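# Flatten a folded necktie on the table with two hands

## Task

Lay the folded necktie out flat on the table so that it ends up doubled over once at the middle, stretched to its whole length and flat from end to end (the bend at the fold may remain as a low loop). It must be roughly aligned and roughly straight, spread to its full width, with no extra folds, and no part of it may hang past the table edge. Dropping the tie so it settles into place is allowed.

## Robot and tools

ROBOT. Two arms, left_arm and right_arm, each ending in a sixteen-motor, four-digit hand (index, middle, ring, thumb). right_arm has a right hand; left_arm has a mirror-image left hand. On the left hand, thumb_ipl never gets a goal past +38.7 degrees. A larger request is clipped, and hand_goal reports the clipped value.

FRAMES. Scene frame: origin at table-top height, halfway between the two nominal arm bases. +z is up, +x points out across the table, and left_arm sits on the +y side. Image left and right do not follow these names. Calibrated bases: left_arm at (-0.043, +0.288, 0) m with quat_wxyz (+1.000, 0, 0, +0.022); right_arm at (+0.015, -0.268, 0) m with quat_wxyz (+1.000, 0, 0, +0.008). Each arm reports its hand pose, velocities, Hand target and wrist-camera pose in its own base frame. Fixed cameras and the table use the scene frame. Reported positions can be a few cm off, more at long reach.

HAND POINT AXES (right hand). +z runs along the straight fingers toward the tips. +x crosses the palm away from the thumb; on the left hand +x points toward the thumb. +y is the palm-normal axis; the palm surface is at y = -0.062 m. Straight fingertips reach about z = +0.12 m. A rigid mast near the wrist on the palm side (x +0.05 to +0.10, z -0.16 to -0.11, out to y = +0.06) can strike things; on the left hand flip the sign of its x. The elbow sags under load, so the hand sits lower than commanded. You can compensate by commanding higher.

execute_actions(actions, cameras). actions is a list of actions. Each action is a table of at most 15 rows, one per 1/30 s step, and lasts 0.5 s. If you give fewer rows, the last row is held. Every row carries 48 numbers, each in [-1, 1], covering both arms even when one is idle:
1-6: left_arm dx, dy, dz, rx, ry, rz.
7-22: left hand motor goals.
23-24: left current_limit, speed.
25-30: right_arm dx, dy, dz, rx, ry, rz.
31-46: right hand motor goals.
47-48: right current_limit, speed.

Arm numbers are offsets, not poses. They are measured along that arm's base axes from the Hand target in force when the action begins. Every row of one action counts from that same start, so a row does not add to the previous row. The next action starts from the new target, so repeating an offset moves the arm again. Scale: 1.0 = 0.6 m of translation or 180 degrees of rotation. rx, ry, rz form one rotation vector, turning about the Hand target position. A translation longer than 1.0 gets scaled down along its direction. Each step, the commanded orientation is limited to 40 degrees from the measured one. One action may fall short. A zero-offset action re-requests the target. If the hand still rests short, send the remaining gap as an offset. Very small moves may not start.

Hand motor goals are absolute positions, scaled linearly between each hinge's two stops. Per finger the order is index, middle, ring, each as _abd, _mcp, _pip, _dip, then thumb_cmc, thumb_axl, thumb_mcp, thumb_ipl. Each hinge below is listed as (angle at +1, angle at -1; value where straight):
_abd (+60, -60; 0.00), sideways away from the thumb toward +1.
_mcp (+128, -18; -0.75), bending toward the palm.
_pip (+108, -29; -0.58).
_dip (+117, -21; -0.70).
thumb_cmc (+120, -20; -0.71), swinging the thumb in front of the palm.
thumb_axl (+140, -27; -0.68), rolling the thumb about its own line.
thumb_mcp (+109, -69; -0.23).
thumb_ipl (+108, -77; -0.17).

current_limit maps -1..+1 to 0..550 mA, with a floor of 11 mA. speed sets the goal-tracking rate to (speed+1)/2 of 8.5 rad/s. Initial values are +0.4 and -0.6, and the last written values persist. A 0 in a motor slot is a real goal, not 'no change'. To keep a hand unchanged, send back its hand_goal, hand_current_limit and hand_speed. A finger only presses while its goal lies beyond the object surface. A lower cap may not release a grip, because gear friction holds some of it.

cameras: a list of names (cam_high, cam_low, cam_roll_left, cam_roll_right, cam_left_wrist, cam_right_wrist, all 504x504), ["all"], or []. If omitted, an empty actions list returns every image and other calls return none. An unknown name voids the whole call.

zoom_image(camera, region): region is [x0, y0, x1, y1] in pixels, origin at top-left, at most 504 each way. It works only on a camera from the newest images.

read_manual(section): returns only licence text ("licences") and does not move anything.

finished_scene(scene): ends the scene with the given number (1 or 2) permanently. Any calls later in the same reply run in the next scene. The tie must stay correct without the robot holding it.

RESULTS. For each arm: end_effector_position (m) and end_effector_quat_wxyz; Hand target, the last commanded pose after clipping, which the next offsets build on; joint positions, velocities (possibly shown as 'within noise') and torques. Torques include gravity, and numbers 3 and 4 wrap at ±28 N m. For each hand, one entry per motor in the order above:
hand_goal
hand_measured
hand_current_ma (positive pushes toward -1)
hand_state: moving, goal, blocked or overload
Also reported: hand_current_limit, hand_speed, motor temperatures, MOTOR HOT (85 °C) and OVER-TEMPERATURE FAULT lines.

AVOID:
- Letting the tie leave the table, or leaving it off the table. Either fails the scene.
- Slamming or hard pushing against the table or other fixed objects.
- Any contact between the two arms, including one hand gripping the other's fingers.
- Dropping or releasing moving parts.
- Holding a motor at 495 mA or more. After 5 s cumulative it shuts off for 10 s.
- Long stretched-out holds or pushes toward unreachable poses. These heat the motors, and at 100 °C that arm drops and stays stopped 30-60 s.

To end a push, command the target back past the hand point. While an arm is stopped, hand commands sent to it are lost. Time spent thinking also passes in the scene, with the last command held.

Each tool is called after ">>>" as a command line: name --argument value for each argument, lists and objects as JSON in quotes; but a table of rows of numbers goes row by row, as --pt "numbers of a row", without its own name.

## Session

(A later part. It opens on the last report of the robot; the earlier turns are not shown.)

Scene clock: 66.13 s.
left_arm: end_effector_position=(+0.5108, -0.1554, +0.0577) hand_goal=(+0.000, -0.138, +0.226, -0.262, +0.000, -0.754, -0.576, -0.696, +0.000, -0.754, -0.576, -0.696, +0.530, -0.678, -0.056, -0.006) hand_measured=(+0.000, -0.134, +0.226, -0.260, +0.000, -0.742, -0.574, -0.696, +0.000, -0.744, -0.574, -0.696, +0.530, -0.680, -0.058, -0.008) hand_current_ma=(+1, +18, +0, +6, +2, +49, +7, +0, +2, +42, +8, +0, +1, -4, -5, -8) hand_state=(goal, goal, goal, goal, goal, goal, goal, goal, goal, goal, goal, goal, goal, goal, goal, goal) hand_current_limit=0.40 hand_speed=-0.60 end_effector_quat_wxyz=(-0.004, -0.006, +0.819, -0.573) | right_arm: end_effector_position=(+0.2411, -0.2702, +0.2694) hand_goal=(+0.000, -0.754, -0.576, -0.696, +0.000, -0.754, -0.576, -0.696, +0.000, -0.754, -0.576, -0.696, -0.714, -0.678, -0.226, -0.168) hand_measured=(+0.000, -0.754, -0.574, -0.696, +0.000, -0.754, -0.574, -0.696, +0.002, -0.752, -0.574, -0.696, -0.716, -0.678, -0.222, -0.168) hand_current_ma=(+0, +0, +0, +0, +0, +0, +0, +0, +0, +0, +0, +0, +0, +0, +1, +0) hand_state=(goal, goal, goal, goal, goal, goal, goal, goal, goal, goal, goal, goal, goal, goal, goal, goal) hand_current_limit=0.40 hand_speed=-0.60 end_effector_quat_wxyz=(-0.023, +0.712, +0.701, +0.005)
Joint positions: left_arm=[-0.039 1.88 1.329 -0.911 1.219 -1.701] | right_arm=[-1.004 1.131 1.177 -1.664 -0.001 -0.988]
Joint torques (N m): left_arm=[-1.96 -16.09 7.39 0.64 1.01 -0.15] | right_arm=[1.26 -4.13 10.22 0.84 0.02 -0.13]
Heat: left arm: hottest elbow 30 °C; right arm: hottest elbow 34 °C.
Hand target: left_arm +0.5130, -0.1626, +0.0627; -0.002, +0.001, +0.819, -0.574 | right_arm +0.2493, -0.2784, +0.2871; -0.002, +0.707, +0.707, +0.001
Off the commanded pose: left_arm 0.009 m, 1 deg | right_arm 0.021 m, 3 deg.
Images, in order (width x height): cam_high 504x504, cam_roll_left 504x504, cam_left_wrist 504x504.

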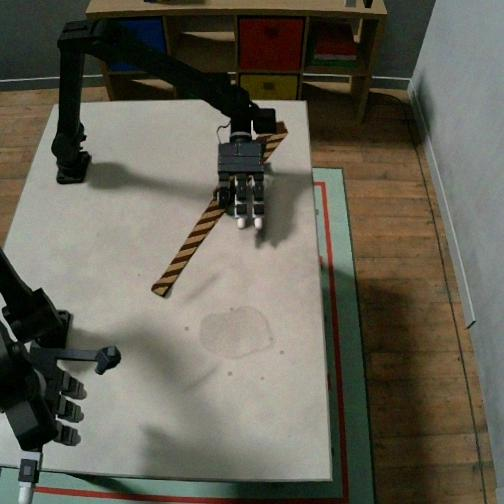

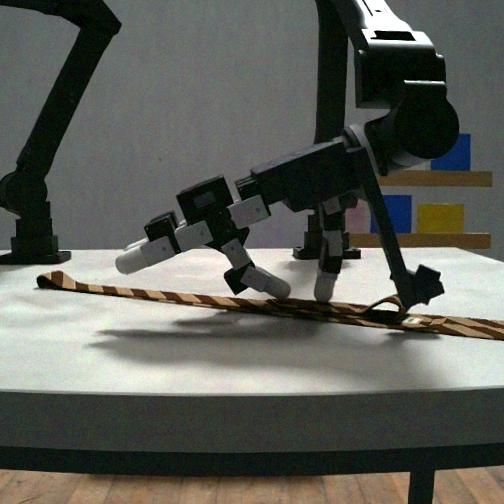

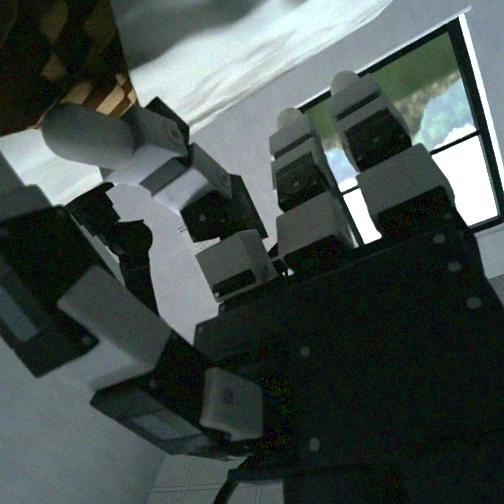

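>>> execute_actions --actions '[[[-0.005,-0.025,0.0,0,0,0,0,-0.137,0.226,-0.261,0,-0.754,-0.576,-0.696,0,-0.754,-0.576,-0.696,0.53,-0.678,-0.056,-0.005,0.4,-0.6,0,0,0.0,0,0,0,0,-0.754,-0.576,-0.696,0,-0.754,-0.576,-0.696,0,-0.754,-0.576,-0.696,-0.714,-0.678,-0.226,-0.168,0.4,-0.6]],[[0,0,-0.035,0,0,0,0,-0.137,0.226,-0.261,0,-0.754,-0.576,-0.696,0,-0.754,-0.576,-0.696,0.53,-0.678,-0.056,-0.005,0.4,-0.6,0,0,0.0,0,0,0,0,-0.754,-0.576,-0.696,0,-0.754,-0.576,-0.696,0,-0.754,-0.576,-0.696,-0.714,-0.678,-0.226,-0.168,0.4,-0.6]]]' --cameras '["cam_roll_left","cam_left_wrist"]'

>>> zoom_image --camera "cam_left_wrist" --region '[0, 0, 300, 240]'

>>> zoom_image --camera "cam_roll_left" --region '[220, 200, 460, 360]'

Scene clock: 67.73 s.
left_arm: end_effector_position=(+0.5135, -0.1738, +0.0556) hand_goal=(+0.000, -0.138, +0.226, -0.262, +0.000, -0.754, -0.576, -0.696, +0.000, -0.754, -0.576, -0.696, +0.530, -0.678, -0.056, -0.006) hand_measured=(+0.000, -0.134, +0.226, -0.260, +0.000, -0.742, -0.574, -0.696, +0.000, -0.744, -0.574, -0.696, +0.512, -0.682, -0.058, -0.002) hand_current_ma=(+1, +18, +0, +6, +2, +49, +7, +0, +2, +42, +8, +0, -80, -19, -10, +16) hand_state=(goal, goal, goal, goal, goal, goal, goal, goal, goal, goal, goal, goal, goal, goal, goal, goal) hand_current_limit=0.40 hand_speed=-0.60 end_effector_quat_wxyz=(+0.000, -0.006, +0.817, -0.577) | right_arm: end_effector_position=(+0.2411, -0.2702, +0.2694) hand_goal=(+0.000, -0.754, -0.576, -0.696, +0.000, -0.754, -0.576, -0.696, +0.000, -0.754, -0.576, -0.696, -0.714, -0.678, -0.226, -0.168) hand_measured=(+0.000, -0.754, -0.574, -0.696, +0.000, -0.754, -0.574, -0.696, +0.002, -0.752, -0.574, -0.696, -0.716, -0.678, -0.222, -0.168) hand_current_ma=(+0, +0, +0, +0, +0, +0, +0, +0, +0, +0, +0, +0, +0, +0, +1, +0) hand_state=(goal, goal, goal, goal, goal, goal, goal, goal, goal, goal, goal, goal, goal, goal, goal, goal) hand_current_limit=0.40 hand_speed=-0.60 end_effector_quat_wxyz=(-0.023, +0.712, +0.701, +0.005)
Joint positions: left_arm=[-0.071 1.873 1.304 -0.784 1.221 -1.809] | right_arm=[-1.004 1.131 1.177 -1.664 -0.001 -0.988]
Joint torques (N m): left_arm=[-1.73 -14.45 5.87 1.1 0.74 0.09] | right_arm=[2.26 -4.31 9.98 0.81 0.06 -0.13]
Heat: left arm: hottest elbow 30 °C; right arm: hottest elbow 34 °C.
Hand target: left_arm +0.5100, -0.1777, +0.0416; -0.002, +0.000, +0.819, -0.574 | right_arm +0.2493, -0.2784, +0.2871; -0.002, +0.707, +0.707, +0.001
Off the commanded pose: left_arm 0.015 m, 1 deg | right_arm 0.021 m, 3 deg.
Images, in order (width x height): cam_roll_left 504x504, cam_left_wrist 504x504.

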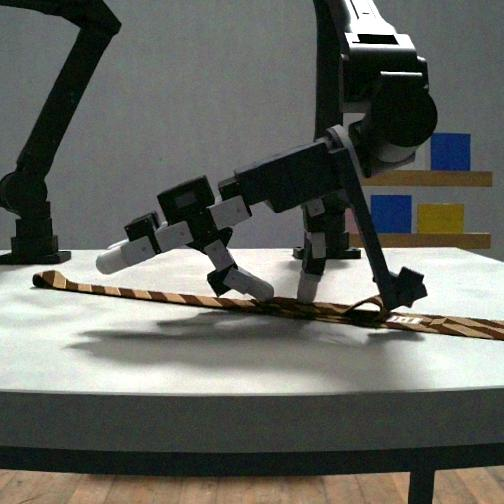

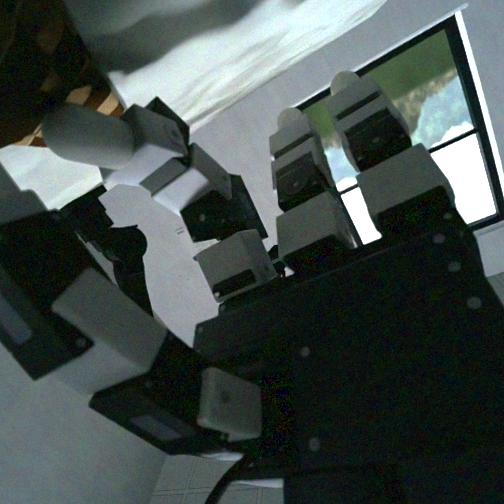

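Scaled by 1.680 from the camera's 504x504 image, which has a finer 720x720 frame.

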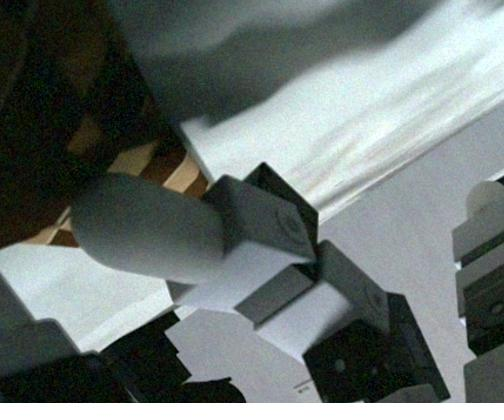

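Scaled by 2.100 from the camera's 504x504 image, which has a finer 720x720 frame.

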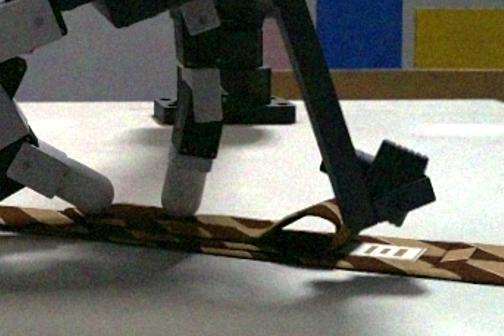

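>>> execute_actions --actions '[[[0,0,0.0,0,0,0,0,0.068,0.051,-0.333,0,-0.754,-0.576,-0.696,0,-0.754,-0.576,-0.696,0.53,-0.678,-0.056,-0.005,0.4,-0.6,0,0,0.0,0,0,0,0,-0.754,-0.576,-0.696,0,-0.754,-0.576,-0.696,0,-0.754,-0.576,-0.696,-0.714,-0.678,-0.226,-0.168,0.4,-0.6]],[[0,0,0,0,0,0,0,0.25,-0.06,-0.38,0,-0.754,-0.576,-0.696,0,-0.754,-0.576,-0.696,0.53,-0.678,0,0.03,0.5,-0.6,0,0,0.0,0,0,0,0,-0.754,-0.576,-0.696,0,-0.754,-0.576,-0.696,0,-0.754,-0.576,-0.696,-0.714,-0.678,-0.226,-0.168,0.4,-0.6]],[[0,0,0,0,0,0,0,0.45,-0.05,-0.35,0,-0.754,-0.576,-0.696,0,-0.754,-0.576,-0.696,0.53,-0.678,0.1,0.1,0.5,-0.6,0,0,0.0,0,0,0,0,-0.754,-0.576,-0.696,0,-0.754,-0.576,-0.696,0,-0.754,-0.576,-0.696,-0.714,-0.678,-0.226,-0.168,0.4,-0.6]],[[0,0,0.06,0,0,0,0,0.45,-0.05,-0.35,0,-0.754,-0.576,-0.696,0,-0.754,-0.576,-0.696,0.53,-0.678,0.1,0.1,0.5,-0.6,0,0,0.0,0,0,0,0,-0.754,-0.576,-0.696,0,-0.754,-0.576,-0.696,0,-0.754,-0.576,-0.696,-0.714,-0.678,-0.226,-0.168,0.4,-0.6]]]' --cameras '["cam_high","cam_roll_left","cam_left_wrist"]'

>>> zoom_image --camera "cam_left_wrist" --region '[0, 0, 300, 240]'

>>> zoom_image --camera "cam_roll_left" --region '[220, 200, 460, 360]'

Scene clock: 70.73 s.
left_arm: end_effector_position=(+0.5035, -0.1738, +0.0657) hand_goal=(+0.000, +0.450, -0.050, -0.350, +0.000, -0.754, -0.576, -0.696, +0.000, -0.754, -0.576, -0.696, +0.530, -0.678, +0.100, +0.100) hand_measured=(+0.020, +0.162, -0.074, -0.356, +0.000, -0.742, -0.574, -0.696, +0.000, -0.744, -0.574, -0.696, +0.500, -0.686, -0.050, +0.072) hand_current_ma=(+71, -413, -105, -27, +2, +49, +7, +0, +2, +42, +8, +0, -130, -38, -413, -170) hand_state=(goal, blocked, blocked, goal, goal, goal, goal, goal, goal, goal, goal, goal, blocked, goal, blocked, blocked) hand_current_limit=0.50 hand_speed=-0.60 end_effector_quat_wxyz=(-0.013, -0.014, +0.819, -0.573) | right_arm: end_effector_position=(+0.2411, -0.2702, +0.2694) hand_goal=(+0.000, -0.754, -0.576, -0.696, +0.000, -0.754, -0.576, -0.696, +0.000, -0.754, -0.576, -0.696, -0.714, -0.678, -0.226, -0.168) hand_measured=(+0.000, -0.754, -0.574, -0.696, +0.000, -0.754, -0.574, -0.696, +0.002, -0.752, -0.574, -0.696, -0.716, -0.678, -0.222, -0.168) hand_current_ma=(+0, +0, +0, +0, +0, +0, +0, +0, +0, +0, +0, +0, +0, +0, +1, +0) hand_state=(goal, goal, goal, goal, goal, goal, goal, goal, goal, goal, goal, goal, goal, goal, goal, goal) hand_current_limit=0.40 hand_speed=-0.60 end_effector_quat_wxyz=(-0.023, +0.712, +0.701, +0.005)
Joint positions: left_arm=[-0.074 1.852 1.305 -0.839 1.215 -1.807] | right_arm=[-1.004 1.131 1.177 -1.664 -0.001 -0.988]
Joint torques (N m): left_arm=[-1.61 -16.79 8.46 0.18 0.94 0.04] | right_arm=[1.2 -3.37 10.24 0.75 0.02 -0.16]
Heat: left arm: hottest elbow 29 °C; right arm: hottest elbow 35 °C.
Hand target: left_arm +0.5100, -0.1777, +0.0777; -0.002, +0.001, +0.819, -0.574 | right_arm +0.2493, -0.2784, +0.2871; -0.002, +0.707, +0.707, +0.001
Off the commanded pose: left_arm 0.014 m, 2 deg | right_arm 0.021 m, 3 deg.
Images, in order (width x height): cam_high 504x504, cam_roll_left 504x504, cam_left_wrist 504x504.

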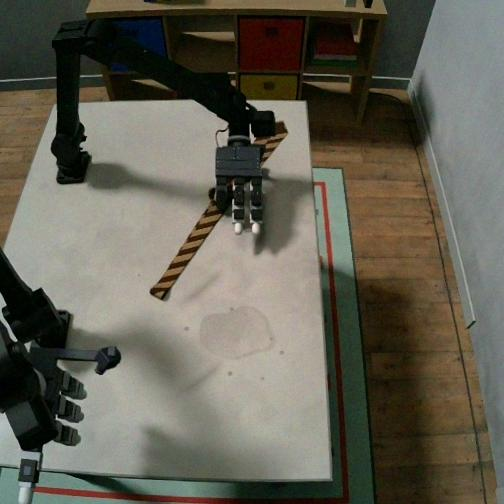

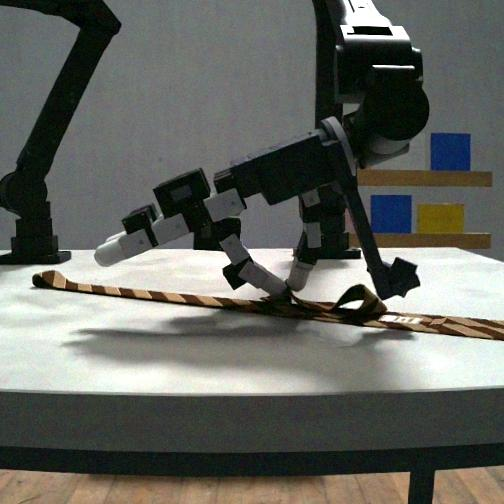

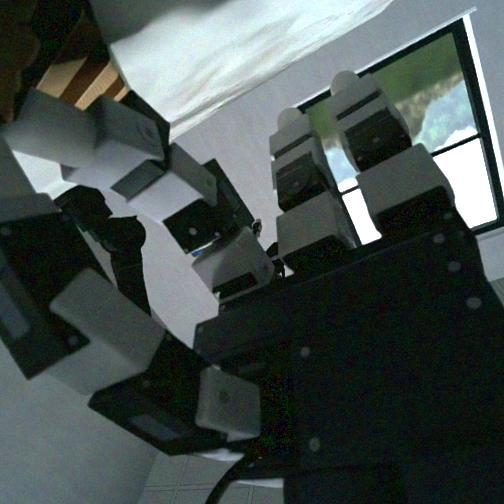

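Scaled by 1.680 from the camera's 504x504 image, which has a finer 720x720 frame.

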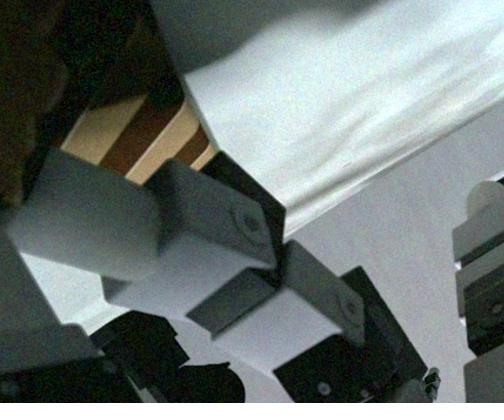

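Scaled by 2.100 from the camera's 504x504 image, which has a finer 720x720 frame.

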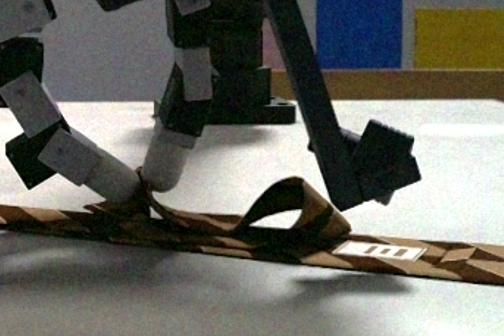

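>>> execute_actions --actions '[[[0,0.02,0.08,0,0,0,0,0.45,-0.05,-0.35,0,-0.754,-0.576,-0.696,0,-0.754,-0.576,-0.696,0.53,-0.678,0.1,0.1,0.5,-0.6,0,0,0.0,0,0,0,0,-0.754,-0.576,-0.696,0,-0.754,-0.576,-0.696,0,-0.754,-0.576,-0.696,-0.714,-0.678,-0.226,-0.168,0.4,-0.6]],[[0.01,0.05,0.06,0,0,0,0,0.45,-0.05,-0.35,0,-0.754,-0.576,-0.696,0,-0.754,-0.576,-0.696,0.53,-0.678,0.1,0.1,0.5,-0.6,0,0,0.0,0,0,0,0,-0.754,-0.576,-0.696,0,-0.754,-0.576,-0.696,0,-0.754,-0.576,-0.696,-0.714,-0.678,-0.226,-0.168,0.4,-0.6]]]' --cameras '["cam_high","cam_roll_left","cam_left_wrist"]'

>>> zoom_image --camera "cam_roll_left" --region '[220, 200, 460, 360]'

>>> zoom_image --camera "cam_high" --region '[170, 100, 310, 220]'

Scene clock: 72.63 s.
left_arm: end_effector_position=(+0.5013, -0.1336, +0.1484) hand_goal=(+0.000, +0.450, -0.050, -0.350, +0.000, -0.754, -0.576, -0.696, +0.000, -0.754, -0.576, -0.696, +0.530, -0.678, +0.100, +0.100) hand_measured=(+0.020, +0.162, -0.076, -0.356, +0.000, -0.742, -0.574, -0.696, +0.000, -0.744, -0.574, -0.696, +0.504, -0.686, -0.048, +0.072) hand_current_ma=(+71, -412, -107, -27, +2, +50, +7, +0, +2, +42, +8, +0, -117, -38, -413, -170) hand_state=(goal, blocked, blocked, goal, goal, goal, goal, goal, goal, goal, goal, goal, blocked, goal, blocked, blocked) hand_current_limit=0.50 hand_speed=-0.60 end_effector_quat_wxyz=(-0.018, -0.016, +0.820, -0.573) | right_arm: end_effector_position=(+0.2411, -0.2702, +0.2694) hand_goal=(+0.000, -0.754, -0.576, -0.696, +0.000, -0.754, -0.576, -0.696, +0.000, -0.754, -0.576, -0.696, -0.714, -0.678, -0.226, -0.168) hand_measured=(+0.000, -0.754, -0.574, -0.696, +0.000, -0.754, -0.574, -0.696, +0.002, -0.752, -0.574, -0.696, -0.716, -0.678, -0.222, -0.168) hand_current_ma=(+0, +0, +0, +0, +0, +0, +0, +0, +0, +0, +0, +0, +0, +0, +1, +0) hand_state=(goal, goal, goal, goal, goal, goal, goal, goal, goal, goal, goal, goal, goal, goal, goal, goal) hand_current_limit=0.40 hand_speed=-0.60 end_effector_quat_wxyz=(-0.023, +0.712, +0.701, +0.005)
Joint positions: left_arm=[0.001 1.793 1.461 -1.275 1.22 -1.582] | right_arm=[-1.004 1.131 1.177 -1.664 -0.001 -0.988]
Joint torques (N m): left_arm=[-1.55 -15.09 11.08 -0.13 1.06 0.05] | right_arm=[2.08 -3.6 9.98 0.66 0.08 -0.18]
Heat: left arm: hottest elbow 30 °C; right arm: hottest elbow 35 °C.
Hand target: left_arm +0.5161, -0.1356, +0.1618; -0.002, +0.001, +0.819, -0.574 | right_arm +0.2493, -0.2784, +0.2871; -0.002, +0.707, +0.707, +0.001
Off the commanded pose: left_arm 0.020 m, 3 deg | right_arm 0.021 m, 3 deg.
Images, in order (width x height): cam_high 504x504, cam_roll_left 504x504, cam_left_wrist 504x504.

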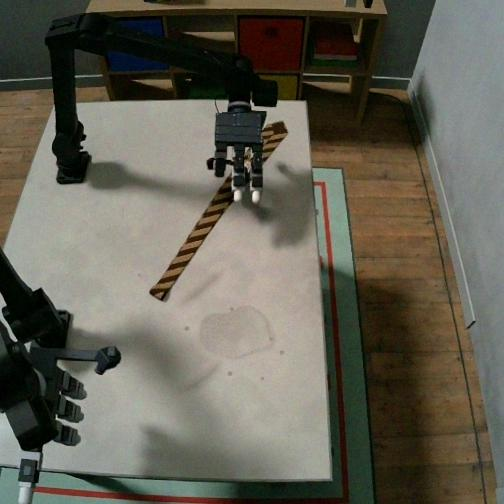

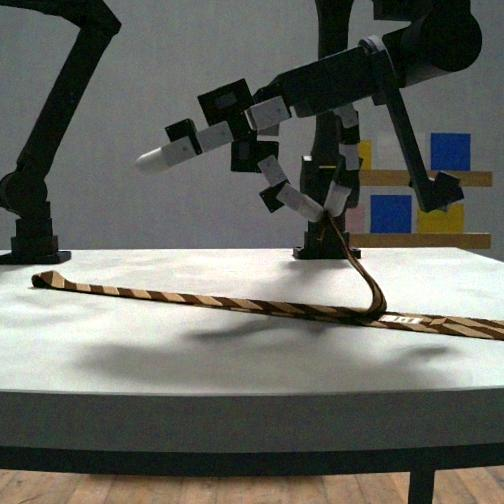

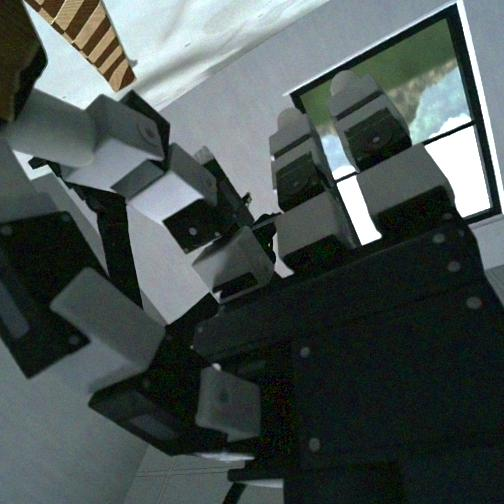

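Scaled by 2.100 from the camera's 504x504 image, which has a finer 720x720 frame.

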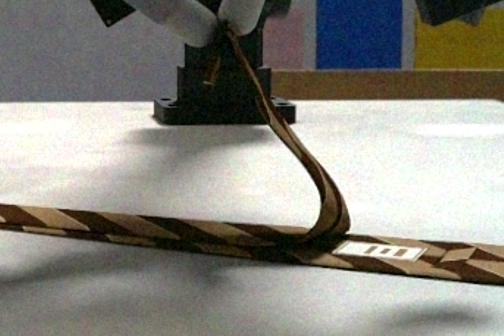

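Scaled by 3.600 from the camera's 504x504 image, which has a finer 720x720 frame.

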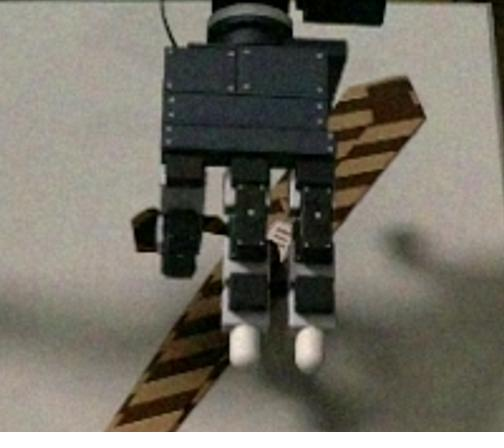

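>>> execute_actions --actions '[[[0.073,0.077,0.047,0,0,0,0,0.45,-0.05,-0.35,0,-0.754,-0.576,-0.696,0,-0.754,-0.576,-0.696,0.53,-0.678,0.1,0.1,0.5,-0.6,0,0,0.0,0,0,0,0,-0.754,-0.576,-0.696,0,-0.754,-0.576,-0.696,0,-0.754,-0.576,-0.696,-0.714,-0.678,-0.226,-0.168,0.4,-0.6]],[[0.075,0.083,0.0,0,0,0,0,0.45,-0.05,-0.35,0,-0.754,-0.576,-0.696,0,-0.754,-0.576,-0.696,0.53,-0.678,0.1,0.1,0.5,-0.6,0,0,0.0,0,0,0,0,-0.754,-0.576,-0.696,0,-0.754,-0.576,-0.696,0,-0.754,-0.576,-0.696,-0.714,-0.678,-0.226,-0.168,0.4,-0.6]],[[0.075,0.083,-0.067,0,0,0,0,0.45,-0.05,-0.35,0,-0.754,-0.576,-0.696,0,-0.754,-0.576,-0.696,0.53,-0.678,0.1,0.1,0.5,-0.6,0,0,0.0,0,0,0,0,-0.754,-0.576,-0.696,0,-0.754,-0.576,-0.696,0,-0.754,-0.576,-0.696,-0.714,-0.678,-0.226,-0.168,0.4,-0.6]]]' --cameras '["cam_high","cam_roll_left","cam_low"]'

>>> zoom_image --camera "cam_roll_left" --region '[264, 200, 504, 360]'

>>> zoom_image --camera "cam_high" --region '[170, 100, 310, 220]'

Scene clock: 75.53 s.
left_arm: end_effector_position=(+0.6350, +0.0092, +0.1211) hand_goal=(+0.000, +0.450, -0.050, -0.350, +0.000, -0.754, -0.576, -0.696, +0.000, -0.754, -0.576, -0.696, +0.530, -0.678, +0.100, +0.100) hand_measured=(+0.016, +0.162, -0.076, -0.356, -0.002, -0.742, -0.574, -0.696, -0.002, -0.742, -0.574, -0.696, +0.502, -0.686, -0.048, +0.072) hand_current_ma=(+60, -412, -109, -27, -4, +54, +7, +0, -4, +49, +8, +0, -124, -39, -412, -170) hand_state=(goal, blocked, blocked, goal, goal, goal, goal, goal, goal, goal, goal, goal, blocked, goal, blocked, blocked) hand_current_limit=0.50 hand_speed=-0.60 end_effector_quat_wxyz=(+0.019, -0.055, +0.828, -0.558) | right_arm: end_effector_position=(+0.2411, -0.2702, +0.2694) hand_goal=(+0.000, -0.754, -0.576, -0.696, +0.000, -0.754, -0.576, -0.696, +0.000, -0.754, -0.576, -0.696, -0.714, -0.678, -0.226, -0.168) hand_measured=(+0.000, -0.754, -0.574, -0.696, +0.000, -0.754, -0.574, -0.696, +0.002, -0.752, -0.574, -0.696, -0.716, -0.678, -0.222, -0.168) hand_current_ma=(+0, +0, +0, +0, +0, +0, +0, +0, +0, +0, +0, +0, +0, +0, +1, +0) hand_state=(goal, goal, goal, goal, goal, goal, goal, goal, goal, goal, goal, goal, goal, goal, goal, goal) hand_current_limit=0.40 hand_speed=-0.60 end_effector_quat_wxyz=(-0.023, +0.712, +0.701, +0.005)
Joint positions: left_arm=[0.214 2.218 2.071 -1.695 1.169 -1.31] | right_arm=[-1.004 1.131 1.177 -1.664 -0.001 -0.988]
Joint torques (N m): left_arm=[-1.67 -22.53 11.43 -0.24 0.97 0.02] | right_arm=[1.79 -3.78 10.22 0.72 0.09 -0.14]
Heat: left arm: hottest elbow 30 °C; right arm: hottest elbow 35 °C.
Hand target: left_arm +0.6498, +0.0100, +0.1496; -0.002, +0.001, +0.819, -0.574 | right_arm +0.2493, -0.2784, +0.2871; -0.002, +0.707, +0.707, +0.001
Off the commanded pose: left_arm 0.032 m, 7 deg | right_arm 0.021 m, 3 deg.
joint sent to its limit (left arm) — joint 4 (wrist pitch), lower limit. The joint targets are off in orientation, not in position.
Images, in order (width x height): cam_high 504x504, cam_low 504x504, cam_roll_left 504x504.

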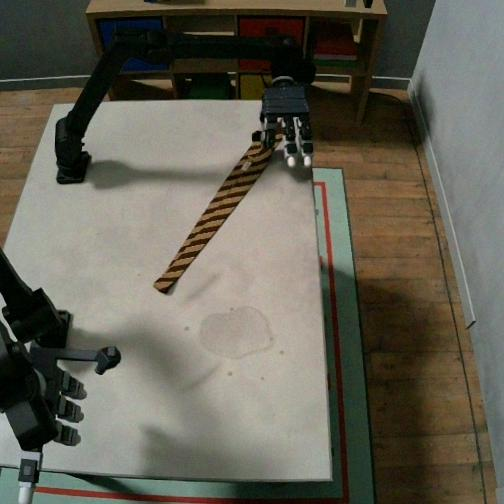

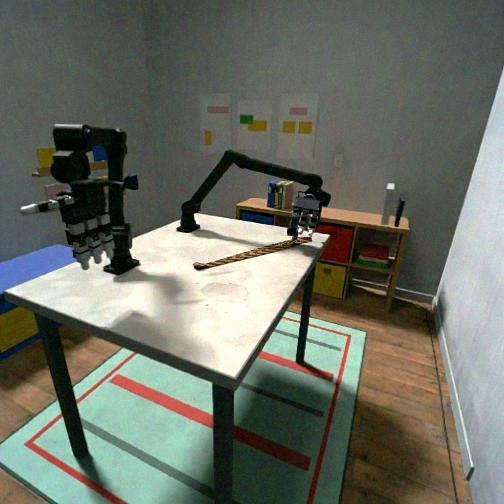

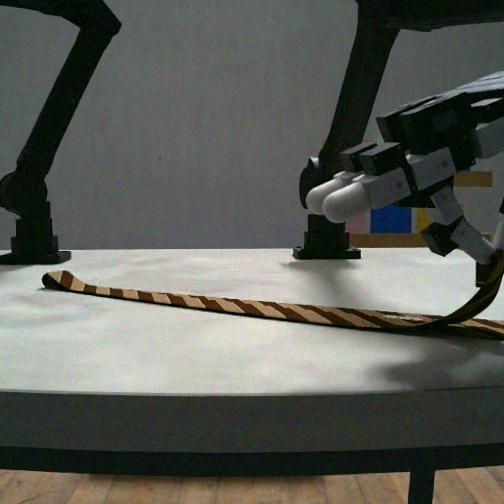

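Scaled by 2.100 from the camera's 504x504 image, which has a finer 720x720 frame.

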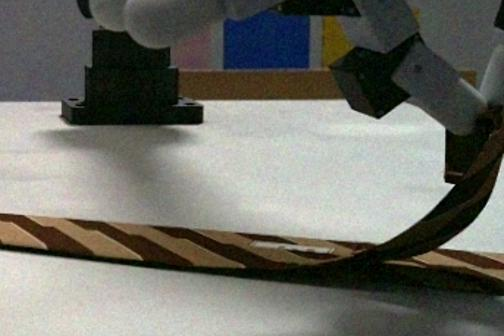

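Scaled by 3.600 from the camera's 504x504 image, which has a finer 720x720 frame.

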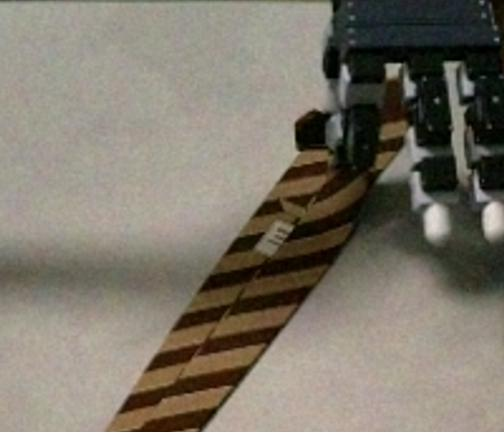

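>>> execute_actions --actions '[[[0.03,0.045,-0.05,0,0,0,0,0.45,-0.05,-0.35,0,-0.754,-0.576,-0.696,0,-0.754,-0.576,-0.696,0.53,-0.678,0.1,0.1,0.5,-0.6,0,0,0.0,0,0,0,0,-0.754,-0.576,-0.696,0,-0.754,-0.576,-0.696,0,-0.754,-0.576,-0.696,-0.714,-0.678,-0.226,-0.168,0.4,-0.6]],[[0.0,0.02,-0.04,0,0,0,0,0.45,-0.05,-0.35,0,-0.754,-0.576,-0.696,0,-0.754,-0.576,-0.696,0.53,-0.678,0.1,0.1,0.5,-0.6,0,0,0.0,0,0,0,0,-0.754,-0.576,-0.696,0,-0.754,-0.576,-0.696,0,-0.754,-0.576,-0.696,-0.714,-0.678,-0.226,-0.168,0.4,-0.6]]]' --cameras '["cam_high","cam_roll_left","cam_low","cam_left_wrist"]'

>>> zoom_image --camera "cam_low" --region '[240, 180, 350, 270]'

>>> zoom_image --camera "cam_high" --region '[190, 80, 330, 200]'

Scene clock: 77.20 s.
left_arm: end_effector_position=(+0.6544, +0.0368, +0.0798) hand_goal=(+0.000, +0.450, -0.050, -0.350, +0.000, -0.754, -0.576, -0.696, +0.000, -0.754, -0.576, -0.696, +0.530, -0.678, +0.100, +0.100) hand_measured=(+0.016, +0.162, -0.076, -0.356, -0.002, -0.742, -0.574, -0.696, -0.002, -0.742, -0.574, -0.696, +0.502, -0.686, -0.048, +0.072) hand_current_ma=(+60, -412, -109, -27, -5, +54, +7, +0, -5, +48, +8, +0, -124, -39, -412, -170) hand_state=(goal, blocked, blocked, goal, goal, goal, goal, goal, goal, goal, goal, goal, blocked, goal, blocked, blocked) hand_current_limit=0.50 hand_speed=-0.60 end_effector_quat_wxyz=(+0.032, -0.048, +0.832, -0.552) | right_arm: end_effector_position=(+0.2411, -0.2702, +0.2694) hand_goal=(+0.000, -0.754, -0.576, -0.696, +0.000, -0.754, -0.576, -0.696, +0.000, -0.754, -0.576, -0.696, -0.714, -0.678, -0.226, -0.168) hand_measured=(+0.000, -0.754, -0.574, -0.696, +0.000, -0.754, -0.574, -0.696, +0.002, -0.752, -0.574, -0.696, -0.716, -0.678, -0.222, -0.168) hand_current_ma=(+0, +0, +0, +0, +0, +0, +0, +0, +0, +0, +0, +0, +0, +0, +1, +0) hand_state=(goal, goal, goal, goal, goal, goal, goal, goal, goal, goal, goal, goal, goal, goal, goal, goal) hand_current_limit=0.40 hand_speed=-0.60 end_effector_quat_wxyz=(-0.023, +0.712, +0.701, +0.005)
Joint positions: left_arm=[0.246 2.316 2.14 -1.694 1.152 -1.246] | right_arm=[-1.004 1.131 1.177 -1.664 -0.001 -0.988]
Joint torques (N m): left_arm=[-0.26 -22.07 10.97 -0.28 0.88 0.07] | right_arm=[1.55 -3.37 10.32 0.76 0.05 -0.13]
Heat: left arm: hottest elbow 30 °C; right arm: hottest elbow 35 °C.
Hand target: left_arm +0.6678, +0.0492, +0.0955; -0.002, +0.000, +0.819, -0.574 | right_arm +0.2493, -0.2784, +0.2871; -0.002, +0.707, +0.707, +0.001
Off the commanded pose: left_arm 0.024 m, 7 deg | right_arm 0.021 m, 3 deg.
joint sent to its limit (left arm) — joint 4 (wrist pitch), lower limit. The joint targets are off in orientation, not in position.
Images, in order (width x height): cam_high 504x504, cam_low 504x504, cam_roll_left 504x504, cam_left_wrist 504x504.

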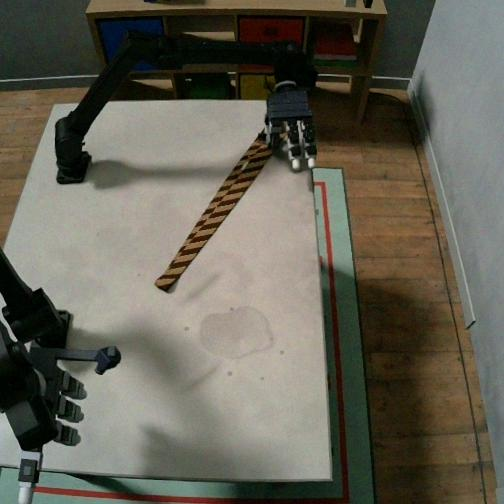

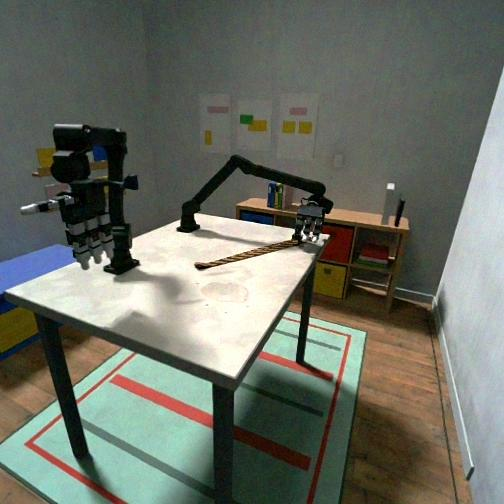

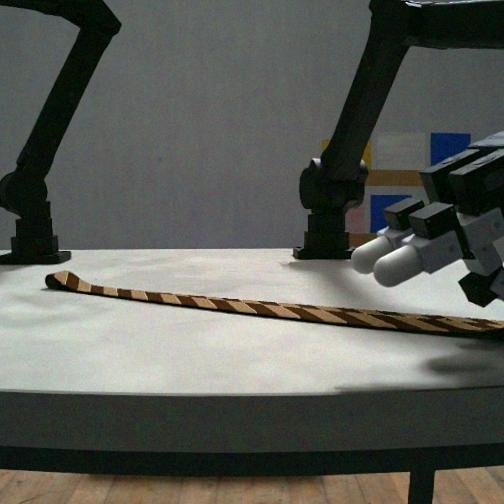

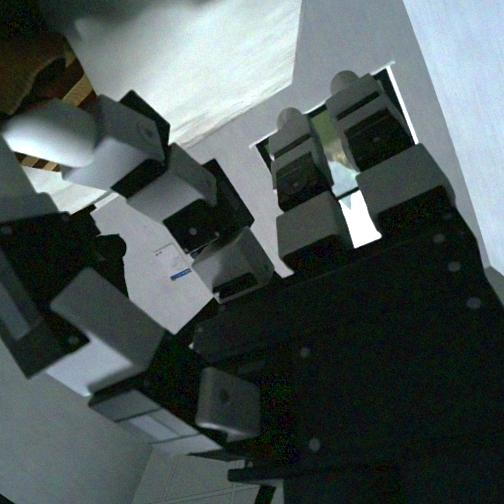

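Scaled by 4.582 from the camera's 504x504 image, which has a finer 720x720 frame.

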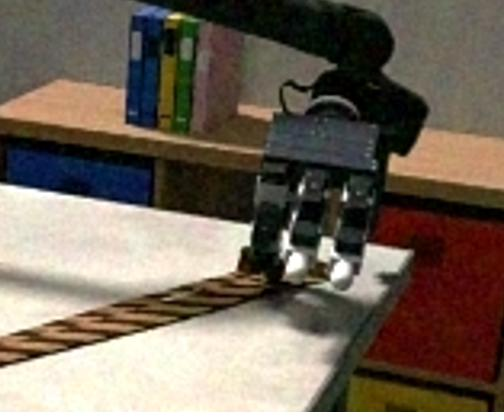

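Scaled by 3.600 from the camera's 504x504 image, which has a finer 720x720 frame.

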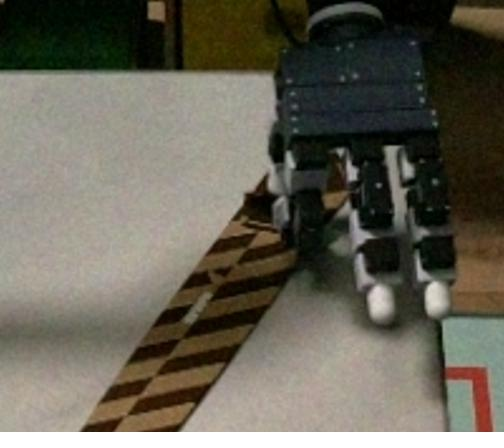

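>>> execute_actions --actions '[[[0.0,0.0,-0.015,0,0,0,0,0.25,-0.06,-0.35,0,-0.754,-0.576,-0.696,0,-0.754,-0.576,-0.696,0.53,-0.678,-0.15,0,0.5,-0.8,0,0,0.0,0,0,0,0,-0.754,-0.576,-0.696,0,-0.754,-0.576,-0.696,0,-0.754,-0.576,-0.696,-0.714,-0.678,-0.226,-0.168,0.4,-0.6]],[[0.0,0.0,0.0,0,0,0,0,0.25,-0.06,-0.35,0,-0.754,-0.576,-0.696,0,-0.754,-0.576,-0.696,0.53,-0.678,-0.45,-0.3,0.5,-0.7,0,0,0.0,0,0,0,0,-0.754,-0.576,-0.696,0,-0.754,-0.576,-0.696,0,-0.754,-0.576,-0.696,-0.714,-0.678,-0.226,-0.168,0.4,-0.6]]]' --cameras '["cam_high","cam_low","cam_left_wrist"]'

>>> zoom_image --camera "cam_low" --region '[240, 180, 350, 270]'

>>> zoom_image --camera "cam_high" --region '[190, 80, 330, 200]'

>>> zoom_image --camera "cam_left_wrist" --region '[0, 0, 240, 240]'

Scene clock: 78.93 s.
left_arm: end_effector_position=(+0.6553, +0.0370, +0.0764) hand_goal=(+0.000, +0.250, -0.060, -0.350, +0.000, -0.754, -0.576, -0.696, +0.000, -0.754, -0.576, -0.696, +0.530, -0.678, -0.450, -0.300) hand_measured=(+0.004, +0.244, -0.066, -0.354, -0.002, -0.742, -0.574, -0.696, -0.002, -0.742, -0.574, -0.696, +0.528, -0.680, -0.442, -0.296) hand_current_ma=(+11, -22, -25, -12, -5, +54, +7, +0, -5, +48, +8, +0, -6, -9, +38, +17) hand_state=(goal, goal, goal, goal, goal, goal, goal, goal, goal, goal, goal, goal, goal, goal, goal, goal) hand_current_limit=0.50 hand_speed=-0.70 end_effector_quat_wxyz=(+0.034, -0.044, +0.832, -0.552) | right_arm: end_effector_position=(+0.2411, -0.2702, +0.2694) hand_goal=(+0.000, -0.754, -0.576, -0.696, +0.000, -0.754, -0.576, -0.696, +0.000, -0.754, -0.576, -0.696, -0.714, -0.678, -0.226, -0.168) hand_measured=(+0.000, -0.754, -0.574, -0.696, +0.000, -0.754, -0.574, -0.696, +0.002, -0.752, -0.574, -0.696, -0.716, -0.678, -0.222, -0.168) hand_current_ma=(+0, +0, +0, +0, +0, +0, +0, +0, +0, +0, +0, +0, +0, +0, +1, +0) hand_state=(goal, goal, goal, goal, goal, goal, goal, goal, goal, goal, goal, goal, goal, goal, goal, goal) hand_current_limit=0.40 hand_speed=-0.60 end_effector_quat_wxyz=(-0.023, +0.712, +0.701, +0.005)
Joint positions: left_arm=[0.246 2.32 2.14 -1.694 1.152 -1.232] | right_arm=[-1.004 1.131 1.177 -1.664 -0.001 -0.988]
Joint torques (N m): left_arm=[-0.26 -21.42 10.82 -0.25 0.83 0.05] | right_arm=[1.44 -3.6 10.19 0.73 0.13 -0.17]
Heat: left arm: hottest elbow 30 °C; right arm: hottest elbow 35 °C.
Hand target: left_arm +0.6679, +0.0491, +0.0867; -0.002, +0.001, +0.819, -0.574 | right_arm +0.2493, -0.2784, +0.2871; -0.002, +0.707, +0.707, +0.001
Off the commanded pose: left_arm 0.020 m, 7 deg | right_arm 0.021 m, 3 deg.
joint sent to its limit (left arm) — joint 4 (wrist pitch), lower limit. The joint targets are off in orientation, not in position.
Images, in order (width x height): cam_high 504x504, cam_low 504x504, cam_left_wrist 504x504.

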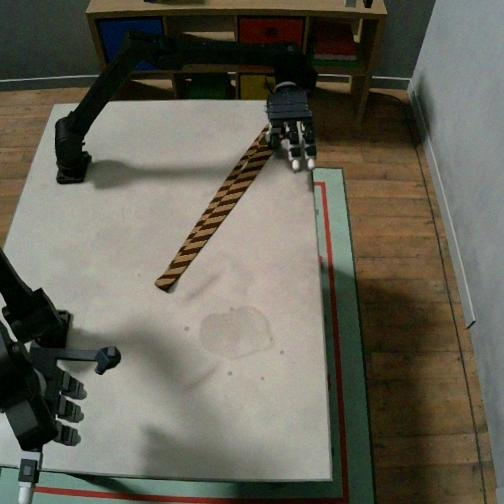

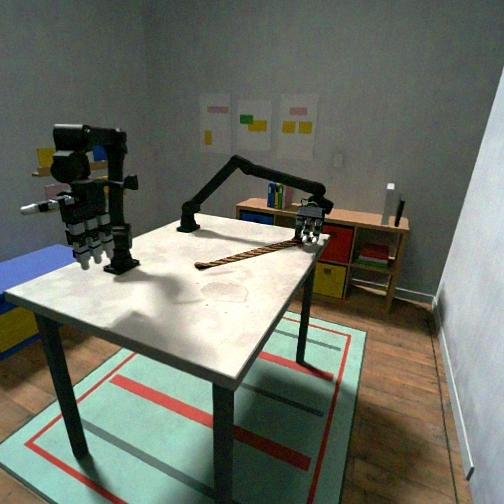

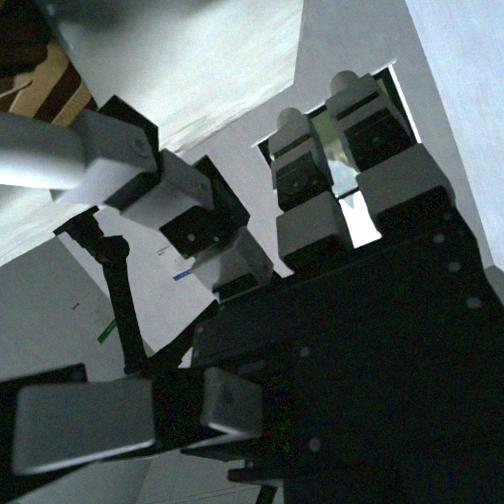

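Scaled by 4.582 from the camera's 504x504 image, which has a finer 720x720 frame.

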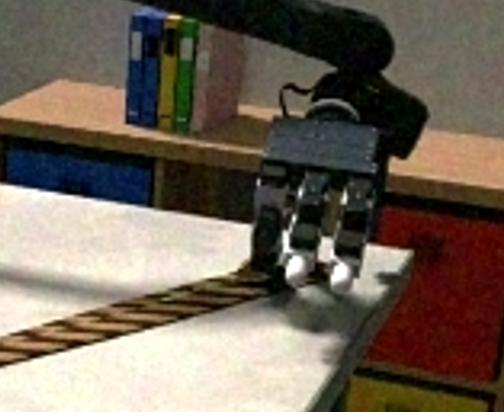

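Scaled by 3.600 from the camera's 504x504 image, which has a finer 720x720 frame.

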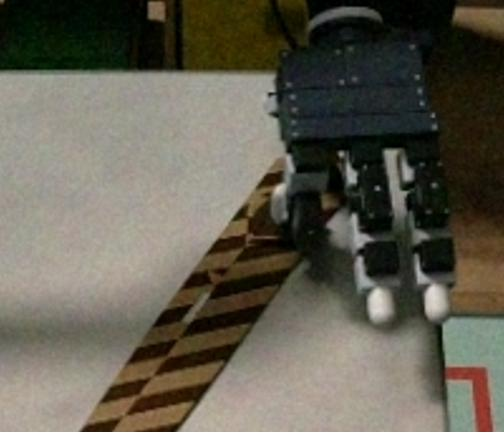

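Scaled by 2.100 from the camera's 504x504 image, which has a finer 720x720 frame.

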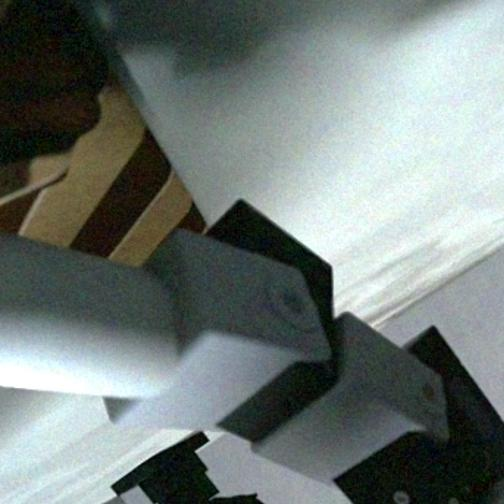

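>>> execute_actions --actions '[[[0.0,0.0,0.1,0,0,0,0,-0.137,0.226,-0.261,0,-0.754,-0.576,-0.696,0,-0.754,-0.576,-0.696,0.1,-0.678,-0.4,-0.2,0.5,-0.6,0,0,0.0,0,0,0,0,-0.754,-0.576,-0.696,0,-0.754,-0.576,-0.696,0,-0.754,-0.576,-0.696,-0.714,-0.678,-0.226,-0.168,0.4,-0.6]],[[-0.12,-0.05,0.05,0,0,0,0,-0.137,0.226,-0.261,0,-0.754,-0.576,-0.696,0,-0.754,-0.576,-0.696,-0.5,-0.678,-0.226,-0.168,0.4,-0.6,0,0,0.0,0,0,0,0,-0.754,-0.576,-0.696,0,-0.754,-0.576,-0.696,0,-0.754,-0.576,-0.696,-0.714,-0.678,-0.226,-0.168,0.4,-0.6]],[[-0.12,0,0.05,0,0,0,0,-0.137,0.226,-0.261,0,-0.754,-0.576,-0.696,0,-0.754,-0.576,-0.696,-0.7,-0.678,-0.226,-0.168,0.4,-0.6,0,0,0.0,0,0,0,0,-0.754,-0.576,-0.696,0,-0.754,-0.576,-0.696,0,-0.754,-0.576,-0.696,-0.714,-0.678,-0.226,-0.168,0.4,-0.6]]]' --cameras '["cam_high","cam_low","cam_left_wrist","cam_roll_left"]'

>>> zoom_image --camera "cam_low" --region '[240, 180, 350, 270]'

>>> zoom_image --camera "cam_high" --region '[190, 80, 330, 200]'

Scene clock: 81.17 s.
left_arm: end_effector_position=(+0.5180, +0.0096, +0.2023) hand_goal=(+0.000, -0.138, +0.226, -0.262, +0.000, -0.754, -0.576, -0.696, +0.000, -0.754, -0.576, -0.696, -0.700, -0.678, -0.226, -0.168) hand_measured=(+0.002, -0.132, +0.222, -0.264, +0.002, -0.742, -0.574, -0.696, +0.002, -0.744, -0.574, -0.696, -0.682, -0.680, -0.226, -0.170) hand_current_ma=(+5, +23, -18, -11, +5, +54, +7, +0, +5, +45, +8, +0, +79, -9, +1, -6) hand_state=(goal, goal, goal, goal, goal, goal, goal, goal, goal, goal, goal, goal, goal, goal, goal, goal) hand_current_limit=0.40 hand_speed=-0.60 end_effector_quat_wxyz=(+0.044, -0.042, +0.836, -0.545) | right_arm: end_effector_position=(+0.2411, -0.2702, +0.2694) hand_goal=(+0.000, -0.754, -0.576, -0.696, +0.000, -0.754, -0.576, -0.696, +0.000, -0.754, -0.576, -0.696, -0.714, -0.678, -0.226, -0.168) hand_measured=(+0.000, -0.754, -0.574, -0.696, +0.000, -0.754, -0.574, -0.696, +0.002, -0.752, -0.574, -0.696, -0.716, -0.678, -0.222, -0.168) hand_current_ma=(+0, +0, +0, +0, +0, +0, +0, +0, +0, +0, +0, +0, +0, +0, +1, +0) hand_state=(goal, goal, goal, goal, goal, goal, goal, goal, goal, goal, goal, goal, goal, goal, goal, goal) hand_current_limit=0.40 hand_speed=-0.60 end_effector_quat_wxyz=(-0.023, +0.712, +0.701, +0.005)
Joint positions: left_arm=[0.256 1.823 1.668 -1.695 1.14 -1.236] | right_arm=[-1.004 1.131 1.177 -1.664 -0.001 -0.988]
Joint torques (N m): left_arm=[-0.09 -15.68 8.96 -0.27 0.93 0.04] | right_arm=[1.96 -4.48 10.28 0.95 0.09 -0.11]
Heat: left arm: hottest elbow 30 °C; right arm: hottest elbow 35 °C.
Hand target: left_arm +0.5239, +0.0191, +0.2066; -0.002, +0.001, +0.819, -0.574 | right_arm +0.2493, -0.2784, +0.2871; -0.002, +0.707, +0.707, +0.001
Off the commanded pose: left_arm 0.012 m, 8 deg | right_arm 0.021 m, 3 deg.
joint sent to its limit (left arm) — joint 4 (wrist pitch), lower limit. The joint targets are off in orientation, not in position.
Images, in order (width x height): cam_high 504x504, cam_low 504x504, cam_roll_left 504x504, cam_left_wrist 504x504.

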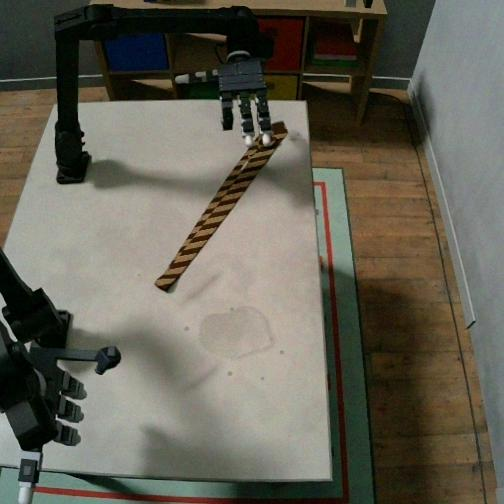

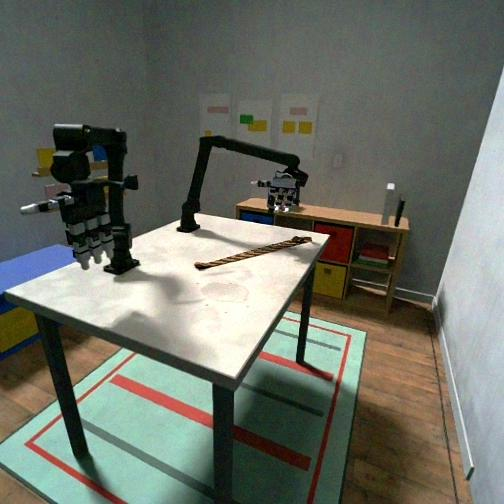

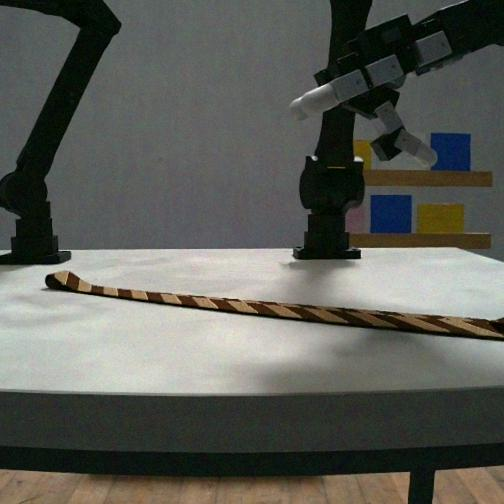

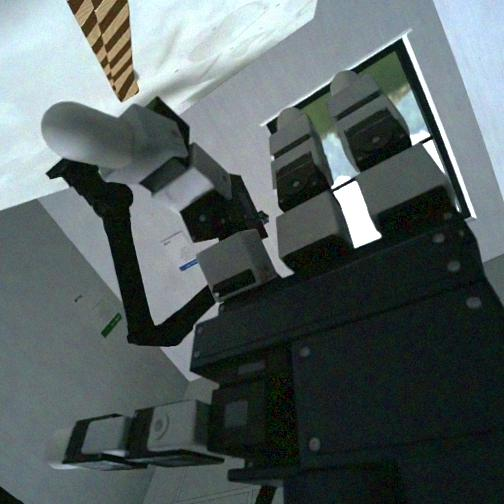

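Scaled by 4.582 from the camera's 504x504 image, which has a finer 720x720 frame.

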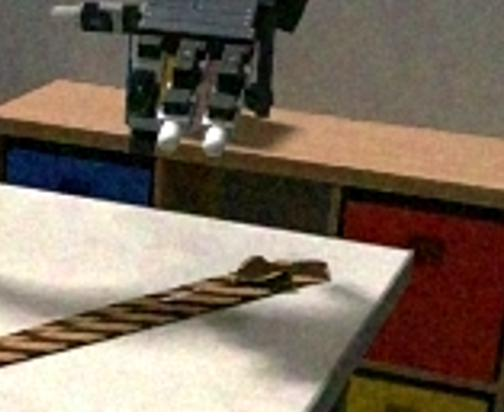

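Scaled by 3.600 from the camera's 504x504 image, which has a finer 720x720 frame.

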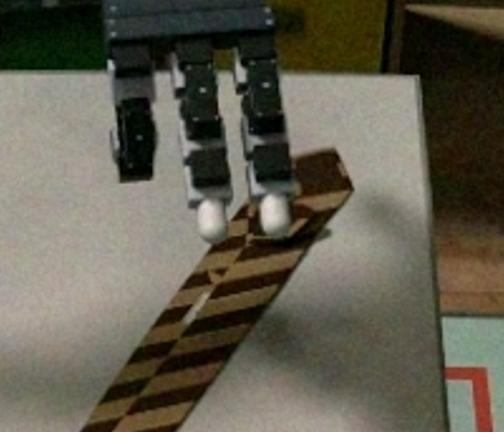

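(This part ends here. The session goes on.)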